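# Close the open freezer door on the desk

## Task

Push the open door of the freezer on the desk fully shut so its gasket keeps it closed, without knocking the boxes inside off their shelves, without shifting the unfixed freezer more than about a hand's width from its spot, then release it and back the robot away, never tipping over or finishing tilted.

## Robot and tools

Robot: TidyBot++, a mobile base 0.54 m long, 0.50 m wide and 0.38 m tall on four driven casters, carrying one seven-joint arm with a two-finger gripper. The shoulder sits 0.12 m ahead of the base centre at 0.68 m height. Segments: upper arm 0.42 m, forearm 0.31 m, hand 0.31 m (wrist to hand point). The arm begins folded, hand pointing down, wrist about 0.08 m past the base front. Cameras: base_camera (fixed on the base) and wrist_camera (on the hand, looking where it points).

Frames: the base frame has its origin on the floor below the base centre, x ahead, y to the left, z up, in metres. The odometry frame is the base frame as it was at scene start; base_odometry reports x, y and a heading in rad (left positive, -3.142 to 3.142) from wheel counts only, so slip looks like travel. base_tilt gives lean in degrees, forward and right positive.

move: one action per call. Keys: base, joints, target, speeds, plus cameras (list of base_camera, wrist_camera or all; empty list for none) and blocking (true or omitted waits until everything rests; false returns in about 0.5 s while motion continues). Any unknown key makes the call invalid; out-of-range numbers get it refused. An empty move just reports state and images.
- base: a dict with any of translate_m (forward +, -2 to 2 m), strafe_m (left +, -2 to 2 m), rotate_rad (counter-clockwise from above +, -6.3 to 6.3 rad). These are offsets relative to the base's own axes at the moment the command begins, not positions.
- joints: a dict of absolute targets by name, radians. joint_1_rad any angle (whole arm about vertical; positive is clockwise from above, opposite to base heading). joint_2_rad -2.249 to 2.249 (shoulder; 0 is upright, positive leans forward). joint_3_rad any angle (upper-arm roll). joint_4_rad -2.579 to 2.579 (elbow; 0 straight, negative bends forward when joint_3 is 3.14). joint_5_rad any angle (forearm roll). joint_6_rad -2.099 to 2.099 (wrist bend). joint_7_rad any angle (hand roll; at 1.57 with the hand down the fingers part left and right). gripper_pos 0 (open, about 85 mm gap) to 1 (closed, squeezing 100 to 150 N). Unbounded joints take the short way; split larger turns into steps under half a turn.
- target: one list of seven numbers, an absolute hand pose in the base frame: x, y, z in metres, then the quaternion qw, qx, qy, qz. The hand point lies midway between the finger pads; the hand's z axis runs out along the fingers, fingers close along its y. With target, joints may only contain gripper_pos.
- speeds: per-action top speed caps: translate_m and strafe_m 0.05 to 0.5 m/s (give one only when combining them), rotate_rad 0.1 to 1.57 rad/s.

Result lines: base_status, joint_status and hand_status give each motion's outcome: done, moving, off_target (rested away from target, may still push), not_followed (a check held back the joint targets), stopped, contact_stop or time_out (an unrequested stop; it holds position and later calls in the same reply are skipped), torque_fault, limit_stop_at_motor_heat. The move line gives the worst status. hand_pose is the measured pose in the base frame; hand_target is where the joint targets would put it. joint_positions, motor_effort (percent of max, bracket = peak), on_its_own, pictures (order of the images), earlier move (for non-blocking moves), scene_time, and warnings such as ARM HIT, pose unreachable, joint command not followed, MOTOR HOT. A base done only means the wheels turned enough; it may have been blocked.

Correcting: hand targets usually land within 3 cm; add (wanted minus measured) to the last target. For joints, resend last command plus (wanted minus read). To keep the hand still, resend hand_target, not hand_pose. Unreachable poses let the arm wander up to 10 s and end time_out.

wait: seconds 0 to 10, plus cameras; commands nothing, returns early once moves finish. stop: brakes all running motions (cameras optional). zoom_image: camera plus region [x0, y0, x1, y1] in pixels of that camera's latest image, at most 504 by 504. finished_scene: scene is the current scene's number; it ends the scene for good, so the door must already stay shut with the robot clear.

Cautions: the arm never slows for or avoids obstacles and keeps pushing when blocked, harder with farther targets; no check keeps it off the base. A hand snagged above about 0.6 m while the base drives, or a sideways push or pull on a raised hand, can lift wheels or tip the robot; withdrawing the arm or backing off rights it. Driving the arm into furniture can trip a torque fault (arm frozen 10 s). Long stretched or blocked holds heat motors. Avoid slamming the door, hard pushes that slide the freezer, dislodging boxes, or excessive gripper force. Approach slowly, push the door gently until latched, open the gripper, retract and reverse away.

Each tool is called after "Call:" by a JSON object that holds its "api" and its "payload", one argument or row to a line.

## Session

Call:
{"api": "move", "payload": {

}}

Scene clock: 0.00 s.
base_odometry: x=+0.000 y=+0.000 heading=+0.000
base_tilt: forward=+0.5 right=+0.1
base_status: not commanded
joint_positions: joint_1_rad=-0.036 joint_2_rad=-0.365 joint_3_rad=+3.117 joint_4_rad=-2.534 joint_5_rad=+0.007 joint_6_rad=-0.850 joint_7_rad=+1.531 gripper_pos=+0.000
joint_status: not commanded
motor_effort: joint_1_rad=+0 joint_2_rad=-2 joint_3_rad=+1 joint_4_rad=+14 joint_5_rad=+0 joint_6_rad=+1 joint_7_rad=+0
hand_pose: x=+0.2660 y=+0.0076 z=+0.5886 quat_wxyz=(+0.004, +0.998, +0.012, +0.061) (m; base frame)
hand_target: x=+0.2662 y=+0.0076 z=+0.5888 quat_wxyz=(+0.004, +0.998, +0.012, +0.061) (m; base frame)
hand_status: not commanded
pictures: base_camera, wrist_camera
camera_calibration:
wrist_camera: T_world_to_cam=[[0.0370516, -0.999098, -0.0207451, 0.0135046], [-0.987509, -0.0334247, -0.153974, 0.417322], [0.153142, 0.0261909, -0.987857, 0.671278], [0, 0, 0, 1]] pos_world=[0.308809, 0.00985986, 0.727664]

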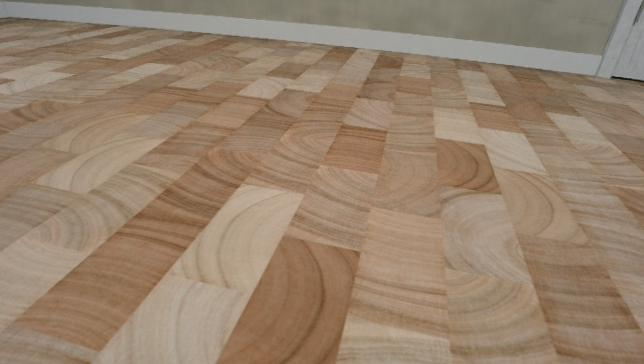

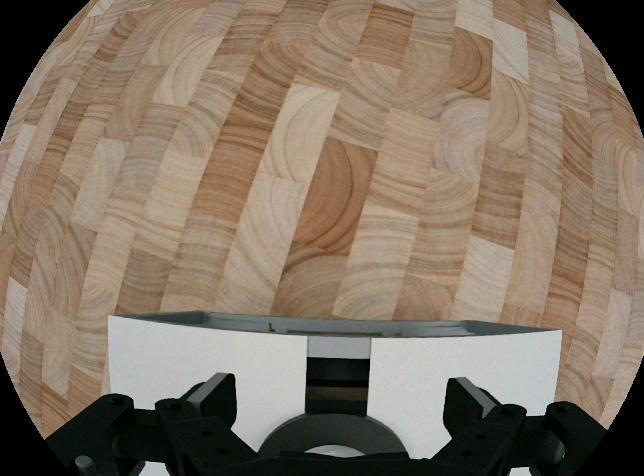

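Call:
{"api": "move", "payload": {
  "joints": {"joint_2_rad": 0.055, "joint_4_rad": -2.4, "joint_6_rad": 0.8, "gripper_pos": 1},
  "base": {"rotate_rad": 1.4}
}}

Scene clock: 4.10 s.
move: done
base_odometry: x=+0.000 y=+0.000 heading=+1.399
base_tilt: forward=+0.5 right=+0.1
base_status: done
joint_positions: joint_1_rad=-0.036 joint_2_rad=+0.036 joint_3_rad=+3.116 joint_4_rad=-2.408 joint_5_rad=+0.007 joint_6_rad=+0.753 joint_7_rad=+1.531 gripper_pos=+0.999
joint_status: all done
motor_effort: joint_1_rad=+0(2) joint_2_rad=-18(19) joint_3_rad=+1(2) joint_4_rad=+16(16) joint_5_rad=+1(1) joint_6_rad=+8(8) joint_7_rad=+0(1)
hand_pose: x=+0.6438 y=+0.0347 z=+0.8242 quat_wxyz=(-0.034, +0.748, +0.011, +0.663) (m; base frame)
hand_target: x=+0.6502 y=+0.0348 z=+0.8326 quat_wxyz=(-0.035, +0.736, +0.010, +0.676) (m; base frame)
hand_status: not commanded
pictures: base_camera, wrist_camera
camera_calibration:
wrist_camera: T_world_to_cam=[[0.093983, -0.995127, -0.0298276, 0.00217589], [-0.0891272, 0.02143, -0.99579, 0.941155], [0.991576, 0.0962458, -0.0866789, -0.43956], [0, 0, 0, 1]] pos_world=[0.519535, 0.0243022, 0.899157]

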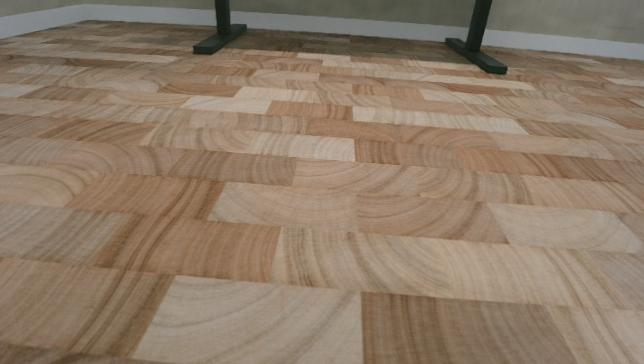

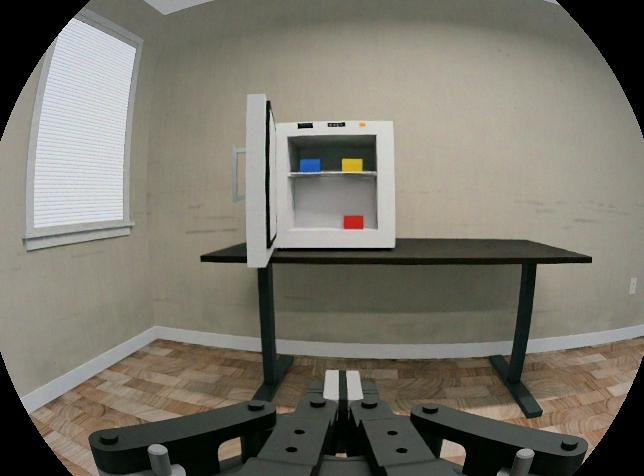

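Call:
{"api": "move", "payload": {
  "joints": {"joint_1_rad": 0.0, "joint_3_rad": 3.1416},
  "base": {"translate_m": 0.87, "strafe_m": 1.07, "rotate_rad": -0.803}
}}

Scene clock: 18.23 s.
move: done
base_odometry: x=-0.906 y=+1.040 heading=+0.595
base_tilt: forward=+0.5 right=+0.1
base_status: done
joint_positions: joint_1_rad=-0.015 joint_2_rad=+0.039 joint_3_rad=+3.139 joint_4_rad=-2.407 joint_5_rad=+0.007 joint_6_rad=+0.757 joint_7_rad=+1.531 gripper_pos=+0.999
joint_status: all done
motor_effort: joint_1_rad=+0(2) joint_2_rad=-19(20) joint_3_rad=+0(3) joint_4_rad=+16(17) joint_5_rad=+0(2) joint_6_rad=+8(8) joint_7_rad=-1(1)
hand_pose: x=+0.6458 y=+0.0120 z=+0.8244 quat_wxyz=(-0.019, +0.747, -0.005, +0.664) (m; base frame)
hand_target: x=+0.6516 y=+0.0029 z=+0.8326 quat_wxyz=(-0.014, +0.736, -0.011, +0.677) (m; base frame)
hand_status: not commanded
pictures: base_camera, wrist_camera
camera_calibration:
wrist_camera: T_world_to_cam=[[0.0506959, -0.998294, -0.0289638, 0.00666299], [-0.0858445, 0.024538, -0.996006, 0.940018], [0.995018, 0.0529798, -0.0844541, -0.44284], [0, 0, 0, 1]] pos_world=[0.520991, 0.00704705, 0.899057]

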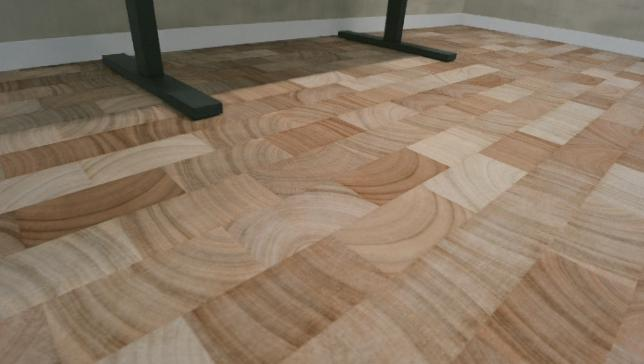

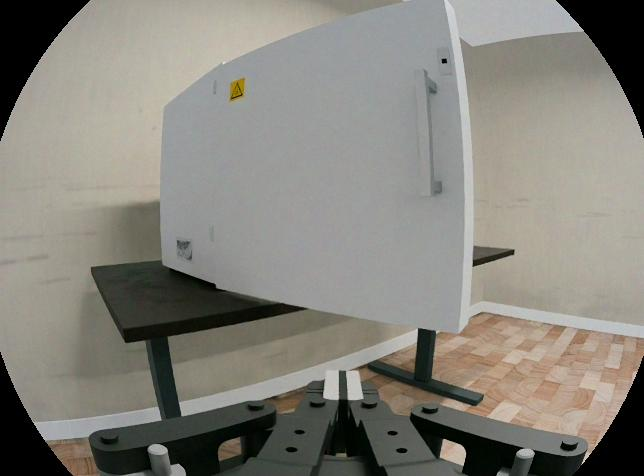

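Call:
{"api": "move", "payload": {
  "base": {"translate_m": 0.30, "strafe_m": -0.04},
  "speeds": {"translate_m": 0.4},
  "cameras": ["wrist_camera"]
}}

Call:
{"api": "move", "payload": {
  "base": {"translate_m": 0.33},
  "speeds": {"translate_m": 0.15},
  "cameras": ["wrist_camera"]
}}

Scene clock: 26.70 s.
move: done
base_odometry: x=-0.635 y=+1.176 heading=+0.596
base_tilt: forward=+0.5 right=+0.1
base_status: done
joint_positions: joint_1_rad=-0.015 joint_2_rad=+0.047 joint_3_rad=+3.139 joint_4_rad=-2.404 joint_5_rad=+0.007 joint_6_rad=+0.760 joint_7_rad=+1.531 gripper_pos=+0.999
joint_status: not commanded
motor_effort: joint_1_rad=+0(1) joint_2_rad=-18(21) joint_3_rad=+1(2) joint_4_rad=+16(17) joint_5_rad=-1(1) joint_6_rad=+8(8) joint_7_rad=+0(1)
hand_pose: x=+0.6480 y=+0.0120 z=+0.8222 quat_wxyz=(-0.019, +0.748, -0.005, +0.663) (m; base frame)
hand_target: x=+0.6516 y=+0.0029 z=+0.8326 quat_wxyz=(-0.014, +0.736, -0.011, +0.677) (m; base frame)
hand_status: not commanded
pictures: wrist_camera
camera_calibration:
wrist_camera: T_world_to_cam=[[0.0506181, -0.998294, -0.0290985, 0.00668633], [-0.0888612, 0.0245185, -0.995742, 0.939751], [0.994757, 0.0529883, -0.0874685, -0.442615], [0, 0, 0, 1]] pos_world=[0.523463, 0.00708703, 0.89723]

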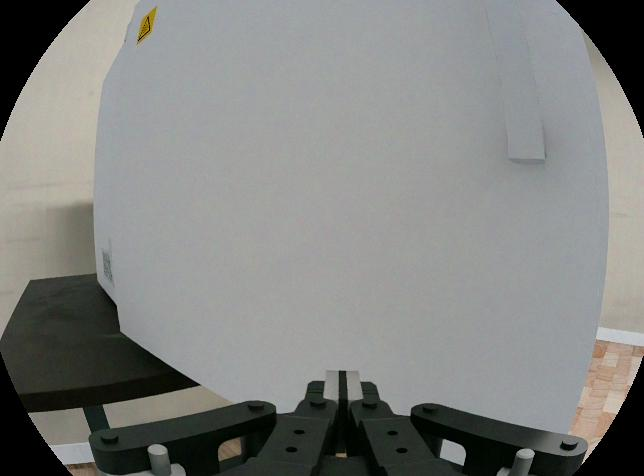

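Scene clock: 29.43 s.
move: done
base_odometry: x=-0.361 y=+1.361 heading=+0.596
base_tilt: forward=+0.5 right=+0.1
base_status: done
joint_positions: joint_1_rad=-0.015 joint_2_rad=+0.049 joint_3_rad=+3.139 joint_4_rad=-2.404 joint_5_rad=+0.007 joint_6_rad=+0.760 joint_7_rad=+1.531 gripper_pos=+0.999
joint_status: not commanded
motor_effort: joint_1_rad=+0(2) joint_2_rad=-18(22) joint_3_rad=+1(3) joint_4_rad=+15(19) joint_5_rad=+0(2) joint_6_rad=+8(9) joint_7_rad=-1(1)
hand_pose: x=+0.6483 y=+0.0122 z=+0.8214 quat_wxyz=(-0.019, +0.749, -0.005, +0.662) (m; base frame)
hand_target: x=+0.6516 y=+0.0029 z=+0.8326 quat_wxyz=(-0.014, +0.736, -0.011, +0.677) (m; base frame)
hand_status: not commanded
pictures: wrist_camera
camera_calibration:
wrist_camera: T_world_to_cam=[[0.0509653, -0.998274, -0.0291663, 0.00668305], [-0.0901081, 0.0244888, -0.995631, 0.939701], [0.994627, 0.0533708, -0.0887046, -0.441896], [0, 0, 0, 1]] pos_world=[0.523856, 0.00724375, 0.896592]

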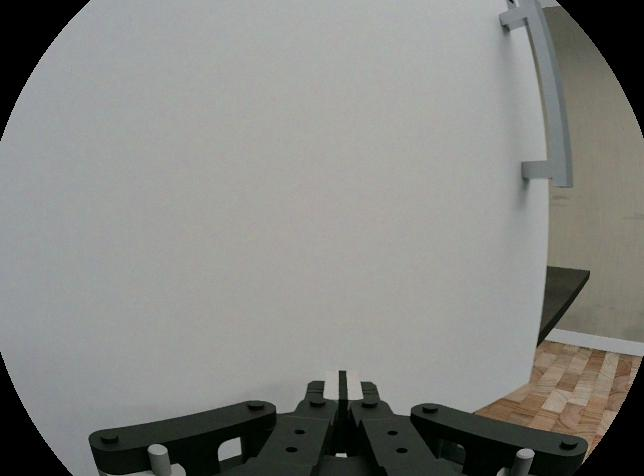

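Call:
{"api": "move", "payload": {
  "base": {"translate_m": 0.115},
  "speeds": {"translate_m": 0.07},
  "cameras": ["wrist_camera"]
}}

Scene clock: 33.67 s.
move: done
base_odometry: x=-0.266 y=+1.425 heading=+0.596
base_tilt: forward=+0.6 right=+0.1
base_status: done
joint_positions: joint_1_rad=-0.015 joint_2_rad=+0.050 joint_3_rad=+3.139 joint_4_rad=-2.404 joint_5_rad=+0.007 joint_6_rad=+0.760 joint_7_rad=+1.531 gripper_pos=+0.999
joint_status: not commanded
motor_effort: joint_1_rad=+0(1) joint_2_rad=-18(21) joint_3_rad=+1(1) joint_4_rad=+16(17) joint_5_rad=+1(1) joint_6_rad=+8(8) joint_7_rad=+0(1)
hand_pose: x=+0.6485 y=+0.0121 z=+0.8210 quat_wxyz=(-0.019, +0.749, -0.005, +0.662) (m; base frame)
hand_target: x=+0.6516 y=+0.0029 z=+0.8326 quat_wxyz=(-0.014, +0.736, -0.011, +0.677) (m; base frame)
hand_status: not commanded
pictures: wrist_camera
camera_calibration:
wrist_camera: T_world_to_cam=[[0.0506832, -0.998288, -0.0291819, 0.00672354], [-0.090741, 0.0244956, -0.995573, 0.939715], [0.994584, 0.0531069, -0.0893441, -0.441543], [0, 0, 0, 1]] pos_world=[0.524081, 0.0071421, 0.896302]

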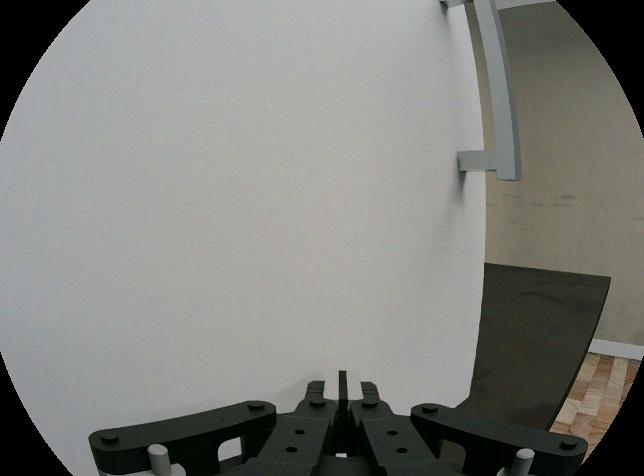

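Call:
{"api": "move", "payload": {
  "base": {"translate_m": 0.03},
  "speeds": {"translate_m": 0.05},
  "cameras": ["wrist_camera"]
}}

Scene clock: 36.53 s.
move: done
base_odometry: x=-0.241 y=+1.442 heading=+0.595
base_tilt: forward=+0.5 right=+0.1
base_status: done
joint_positions: joint_1_rad=-0.015 joint_2_rad=+0.051 joint_3_rad=+3.139 joint_4_rad=-2.404 joint_5_rad=+0.007 joint_6_rad=+0.761 joint_7_rad=+1.531 gripper_pos=+0.999
joint_status: not commanded
motor_effort: joint_1_rad=+0(1) joint_2_rad=-19(22) joint_3_rad=+1(1) joint_4_rad=+16(17) joint_5_rad=+0(1) joint_6_rad=+8(8) joint_7_rad=+0(1)
hand_pose: x=+0.6486 y=+0.0120 z=+0.8209 quat_wxyz=(-0.019, +0.749, -0.005, +0.662) (m; base frame)
hand_target: x=+0.6516 y=+0.0029 z=+0.8326 quat_wxyz=(-0.014, +0.736, -0.011, +0.677) (m; base frame)
hand_status: not commanded
pictures: wrist_camera
camera_calibration:
wrist_camera: T_world_to_cam=[[0.0504462, -0.9983, -0.0291801, 0.00674694], [-0.0908459, 0.0245095, -0.995563, 0.939685], [0.994586, 0.0528733, -0.0894551, -0.441542], [0, 0, 0, 1]] pos_world=[0.524178, 0.00705007, 0.896214]

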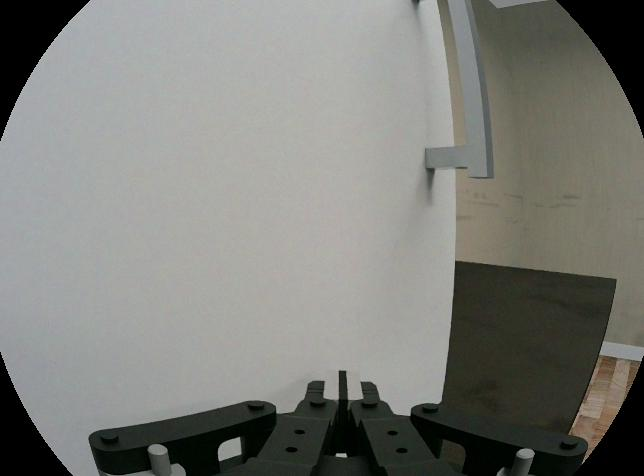

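Call:
{"api": "move", "payload": {
  "base": {"translate_m": 0.03},
  "speeds": {"translate_m": 0.05},
  "cameras": ["wrist_camera"]
}}

Scene clock: 38.87 s.
move: done
base_odometry: x=-0.215 y=+1.459 heading=+0.595
base_tilt: forward=+0.5 right=+0.1
base_status: done
joint_positions: joint_1_rad=-0.001 joint_2_rad=+0.051 joint_3_rad=+3.152 joint_4_rad=-2.409 joint_5_rad=+0.007 joint_6_rad=+0.761 joint_7_rad=+1.531 gripper_pos=+0.999
joint_status: not commanded
motor_effort: joint_1_rad=-3(5) joint_2_rad=-18(20) joint_3_rad=-2(4) joint_4_rad=+17(19) joint_5_rad=+1(3) joint_6_rad=+9(9) joint_7_rad=+0(1)
hand_pose: x=+0.6474 y=-0.0019 z=+0.8182 quat_wxyz=(-0.010, +0.751, -0.015, +0.660) (m; base frame)
hand_target: x=+0.6516 y=+0.0029 z=+0.8326 quat_wxyz=(-0.014, +0.736, -0.011, +0.677) (m; base frame)
hand_status: not commanded
pictures: wrist_camera
camera_calibration:
wrist_camera: T_world_to_cam=[[0.0238604, -0.999303, -0.0287084, 0.00965904], [-0.0954317, 0.0263087, -0.995088, 0.939808], [0.99515, 0.0264829, -0.0947375, -0.435984], [0, 0, 0, 1]] pos_world=[0.523326, -0.00352668, 0.894165]

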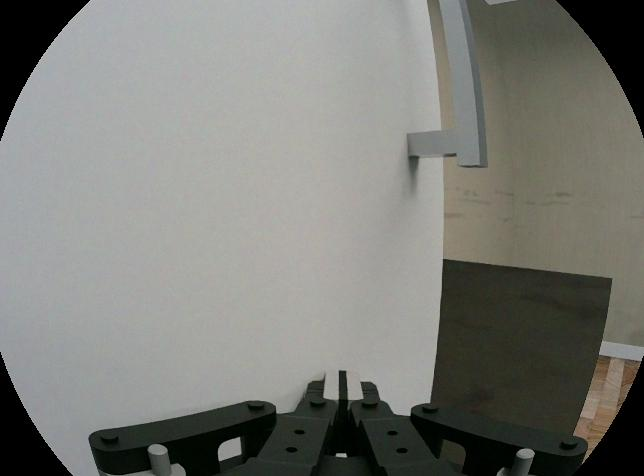

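Call:
{"api": "move", "payload": {
  "base": {"translate_m": 0.02},
  "speeds": {"translate_m": 0.05},
  "cameras": ["wrist_camera"]
}}

Scene clock: 41.70 s.
move: done
base_odometry: x=-0.199 y=+1.470 heading=+0.595
base_tilt: forward=+0.5 right=+0.1
base_status: done
joint_positions: joint_1_rad=+0.014 joint_2_rad=+0.049 joint_3_rad=+3.165 joint_4_rad=-2.418 joint_5_rad=+0.007 joint_6_rad=+0.761 joint_7_rad=+1.531 gripper_pos=+0.999
joint_status: not commanded
motor_effort: joint_1_rad=-5(7) joint_2_rad=-18(20) joint_3_rad=-4(6) joint_4_rad=+18(21) joint_5_rad=+3(5) joint_6_rad=+9(10) joint_7_rad=+0(1)
hand_pose: x=+0.6446 y=-0.0168 z=+0.8145 quat_wxyz=(+0.000, +0.753, -0.025, +0.658) (m; base frame)
hand_target: x=+0.6516 y=+0.0029 z=+0.8326 quat_wxyz=(-0.014, +0.736, -0.011, +0.677) (m; base frame)
hand_status: not commanded
pictures: wrist_camera
camera_calibration:
wrist_camera: T_world_to_cam=[[-0.00486507, -0.999587, -0.0283187, 0.0129353], [-0.102073, 0.0286675, -0.994364, 0.939918], [0.994765, -0.00194706, -0.102171, -0.427333], [0, 0, 0, 1]] pos_world=[0.521099, -0.0148472, 0.891326]

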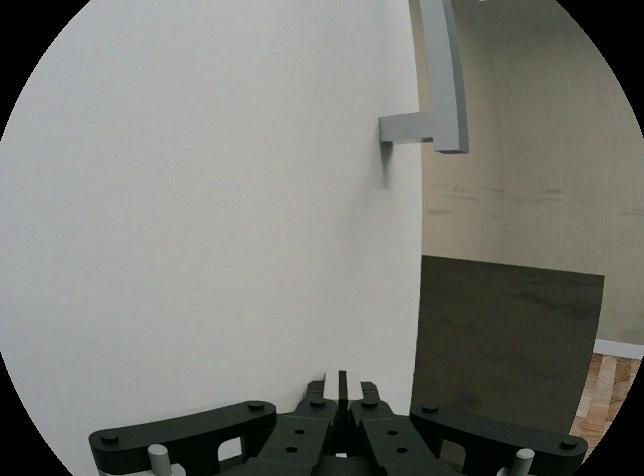

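Call:
{"api": "move", "payload": {
  "base": {"translate_m": -0.4},
  "cameras": ["wrist_camera"]
}}

Scene clock: 45.60 s.
move: done
base_odometry: x=-0.530 y=+1.246 heading=+0.596
base_tilt: forward=+0.5 right=+0.1
base_status: done
joint_positions: joint_1_rad=+0.008 joint_2_rad=+0.056 joint_3_rad=+3.143 joint_4_rad=-2.401 joint_5_rad=+0.007 joint_6_rad=+0.762 joint_7_rad=+1.531 gripper_pos=+0.999
joint_status: not commanded
motor_effort: joint_1_rad=+0(5) joint_2_rad=-19(22) joint_3_rad=+1(5) joint_4_rad=+16(18) joint_5_rad=-1(4) joint_6_rad=+8(8) joint_7_rad=+0(1)
hand_pose: x=+0.6503 y=-0.0025 z=+0.8203 quat_wxyz=(-0.010, +0.749, -0.015, +0.662) (m; base frame)
hand_target: x=+0.6516 y=+0.0029 z=+0.8326 quat_wxyz=(-0.014, +0.736, -0.011, +0.677) (m; base frame)
hand_status: not commanded
pictures: wrist_camera
camera_calibration:
wrist_camera: T_world_to_cam=[[0.0230373, -0.999315, -0.0289693, 0.00979807], [-0.0903378, 0.0267777, -0.995551, 0.939264], [0.995645, 0.0255518, -0.0896591, -0.443147], [0, 0, 0, 1]] pos_world=[0.525842, -0.0040367, 0.895637]

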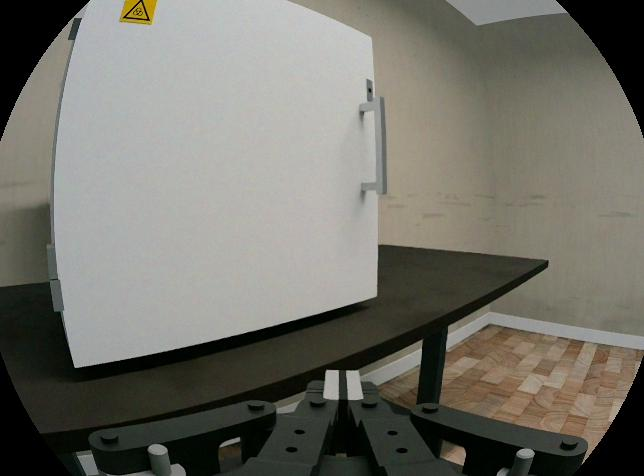

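Call:
{"api": "zoom_image", "payload": {
  "camera": "wrist_camera",
  "region": [40, 220, 540, 440]
}}

Scaled by 1.008.

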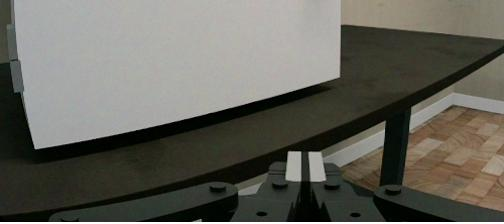

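Call:
{"api": "zoom_image", "payload": {
  "camera": "wrist_camera",
  "region": [340, 220, 560, 380]
}}

Call:
{"api": "zoom_image", "payload": {
  "camera": "wrist_camera",
  "region": [30, 280, 330, 440]
}}

Scaled by 2.291.

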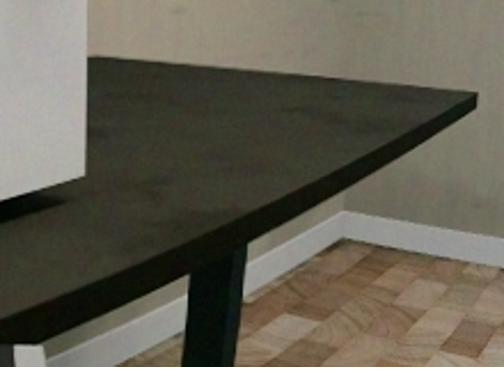

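Scaled by 1.680.

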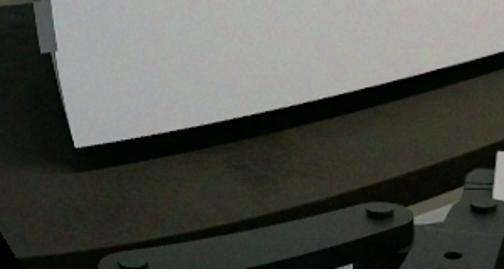

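Call:
{"api": "finished_scene", "payload": {
  "scene": 3
}}

The scene is finished: the task was done.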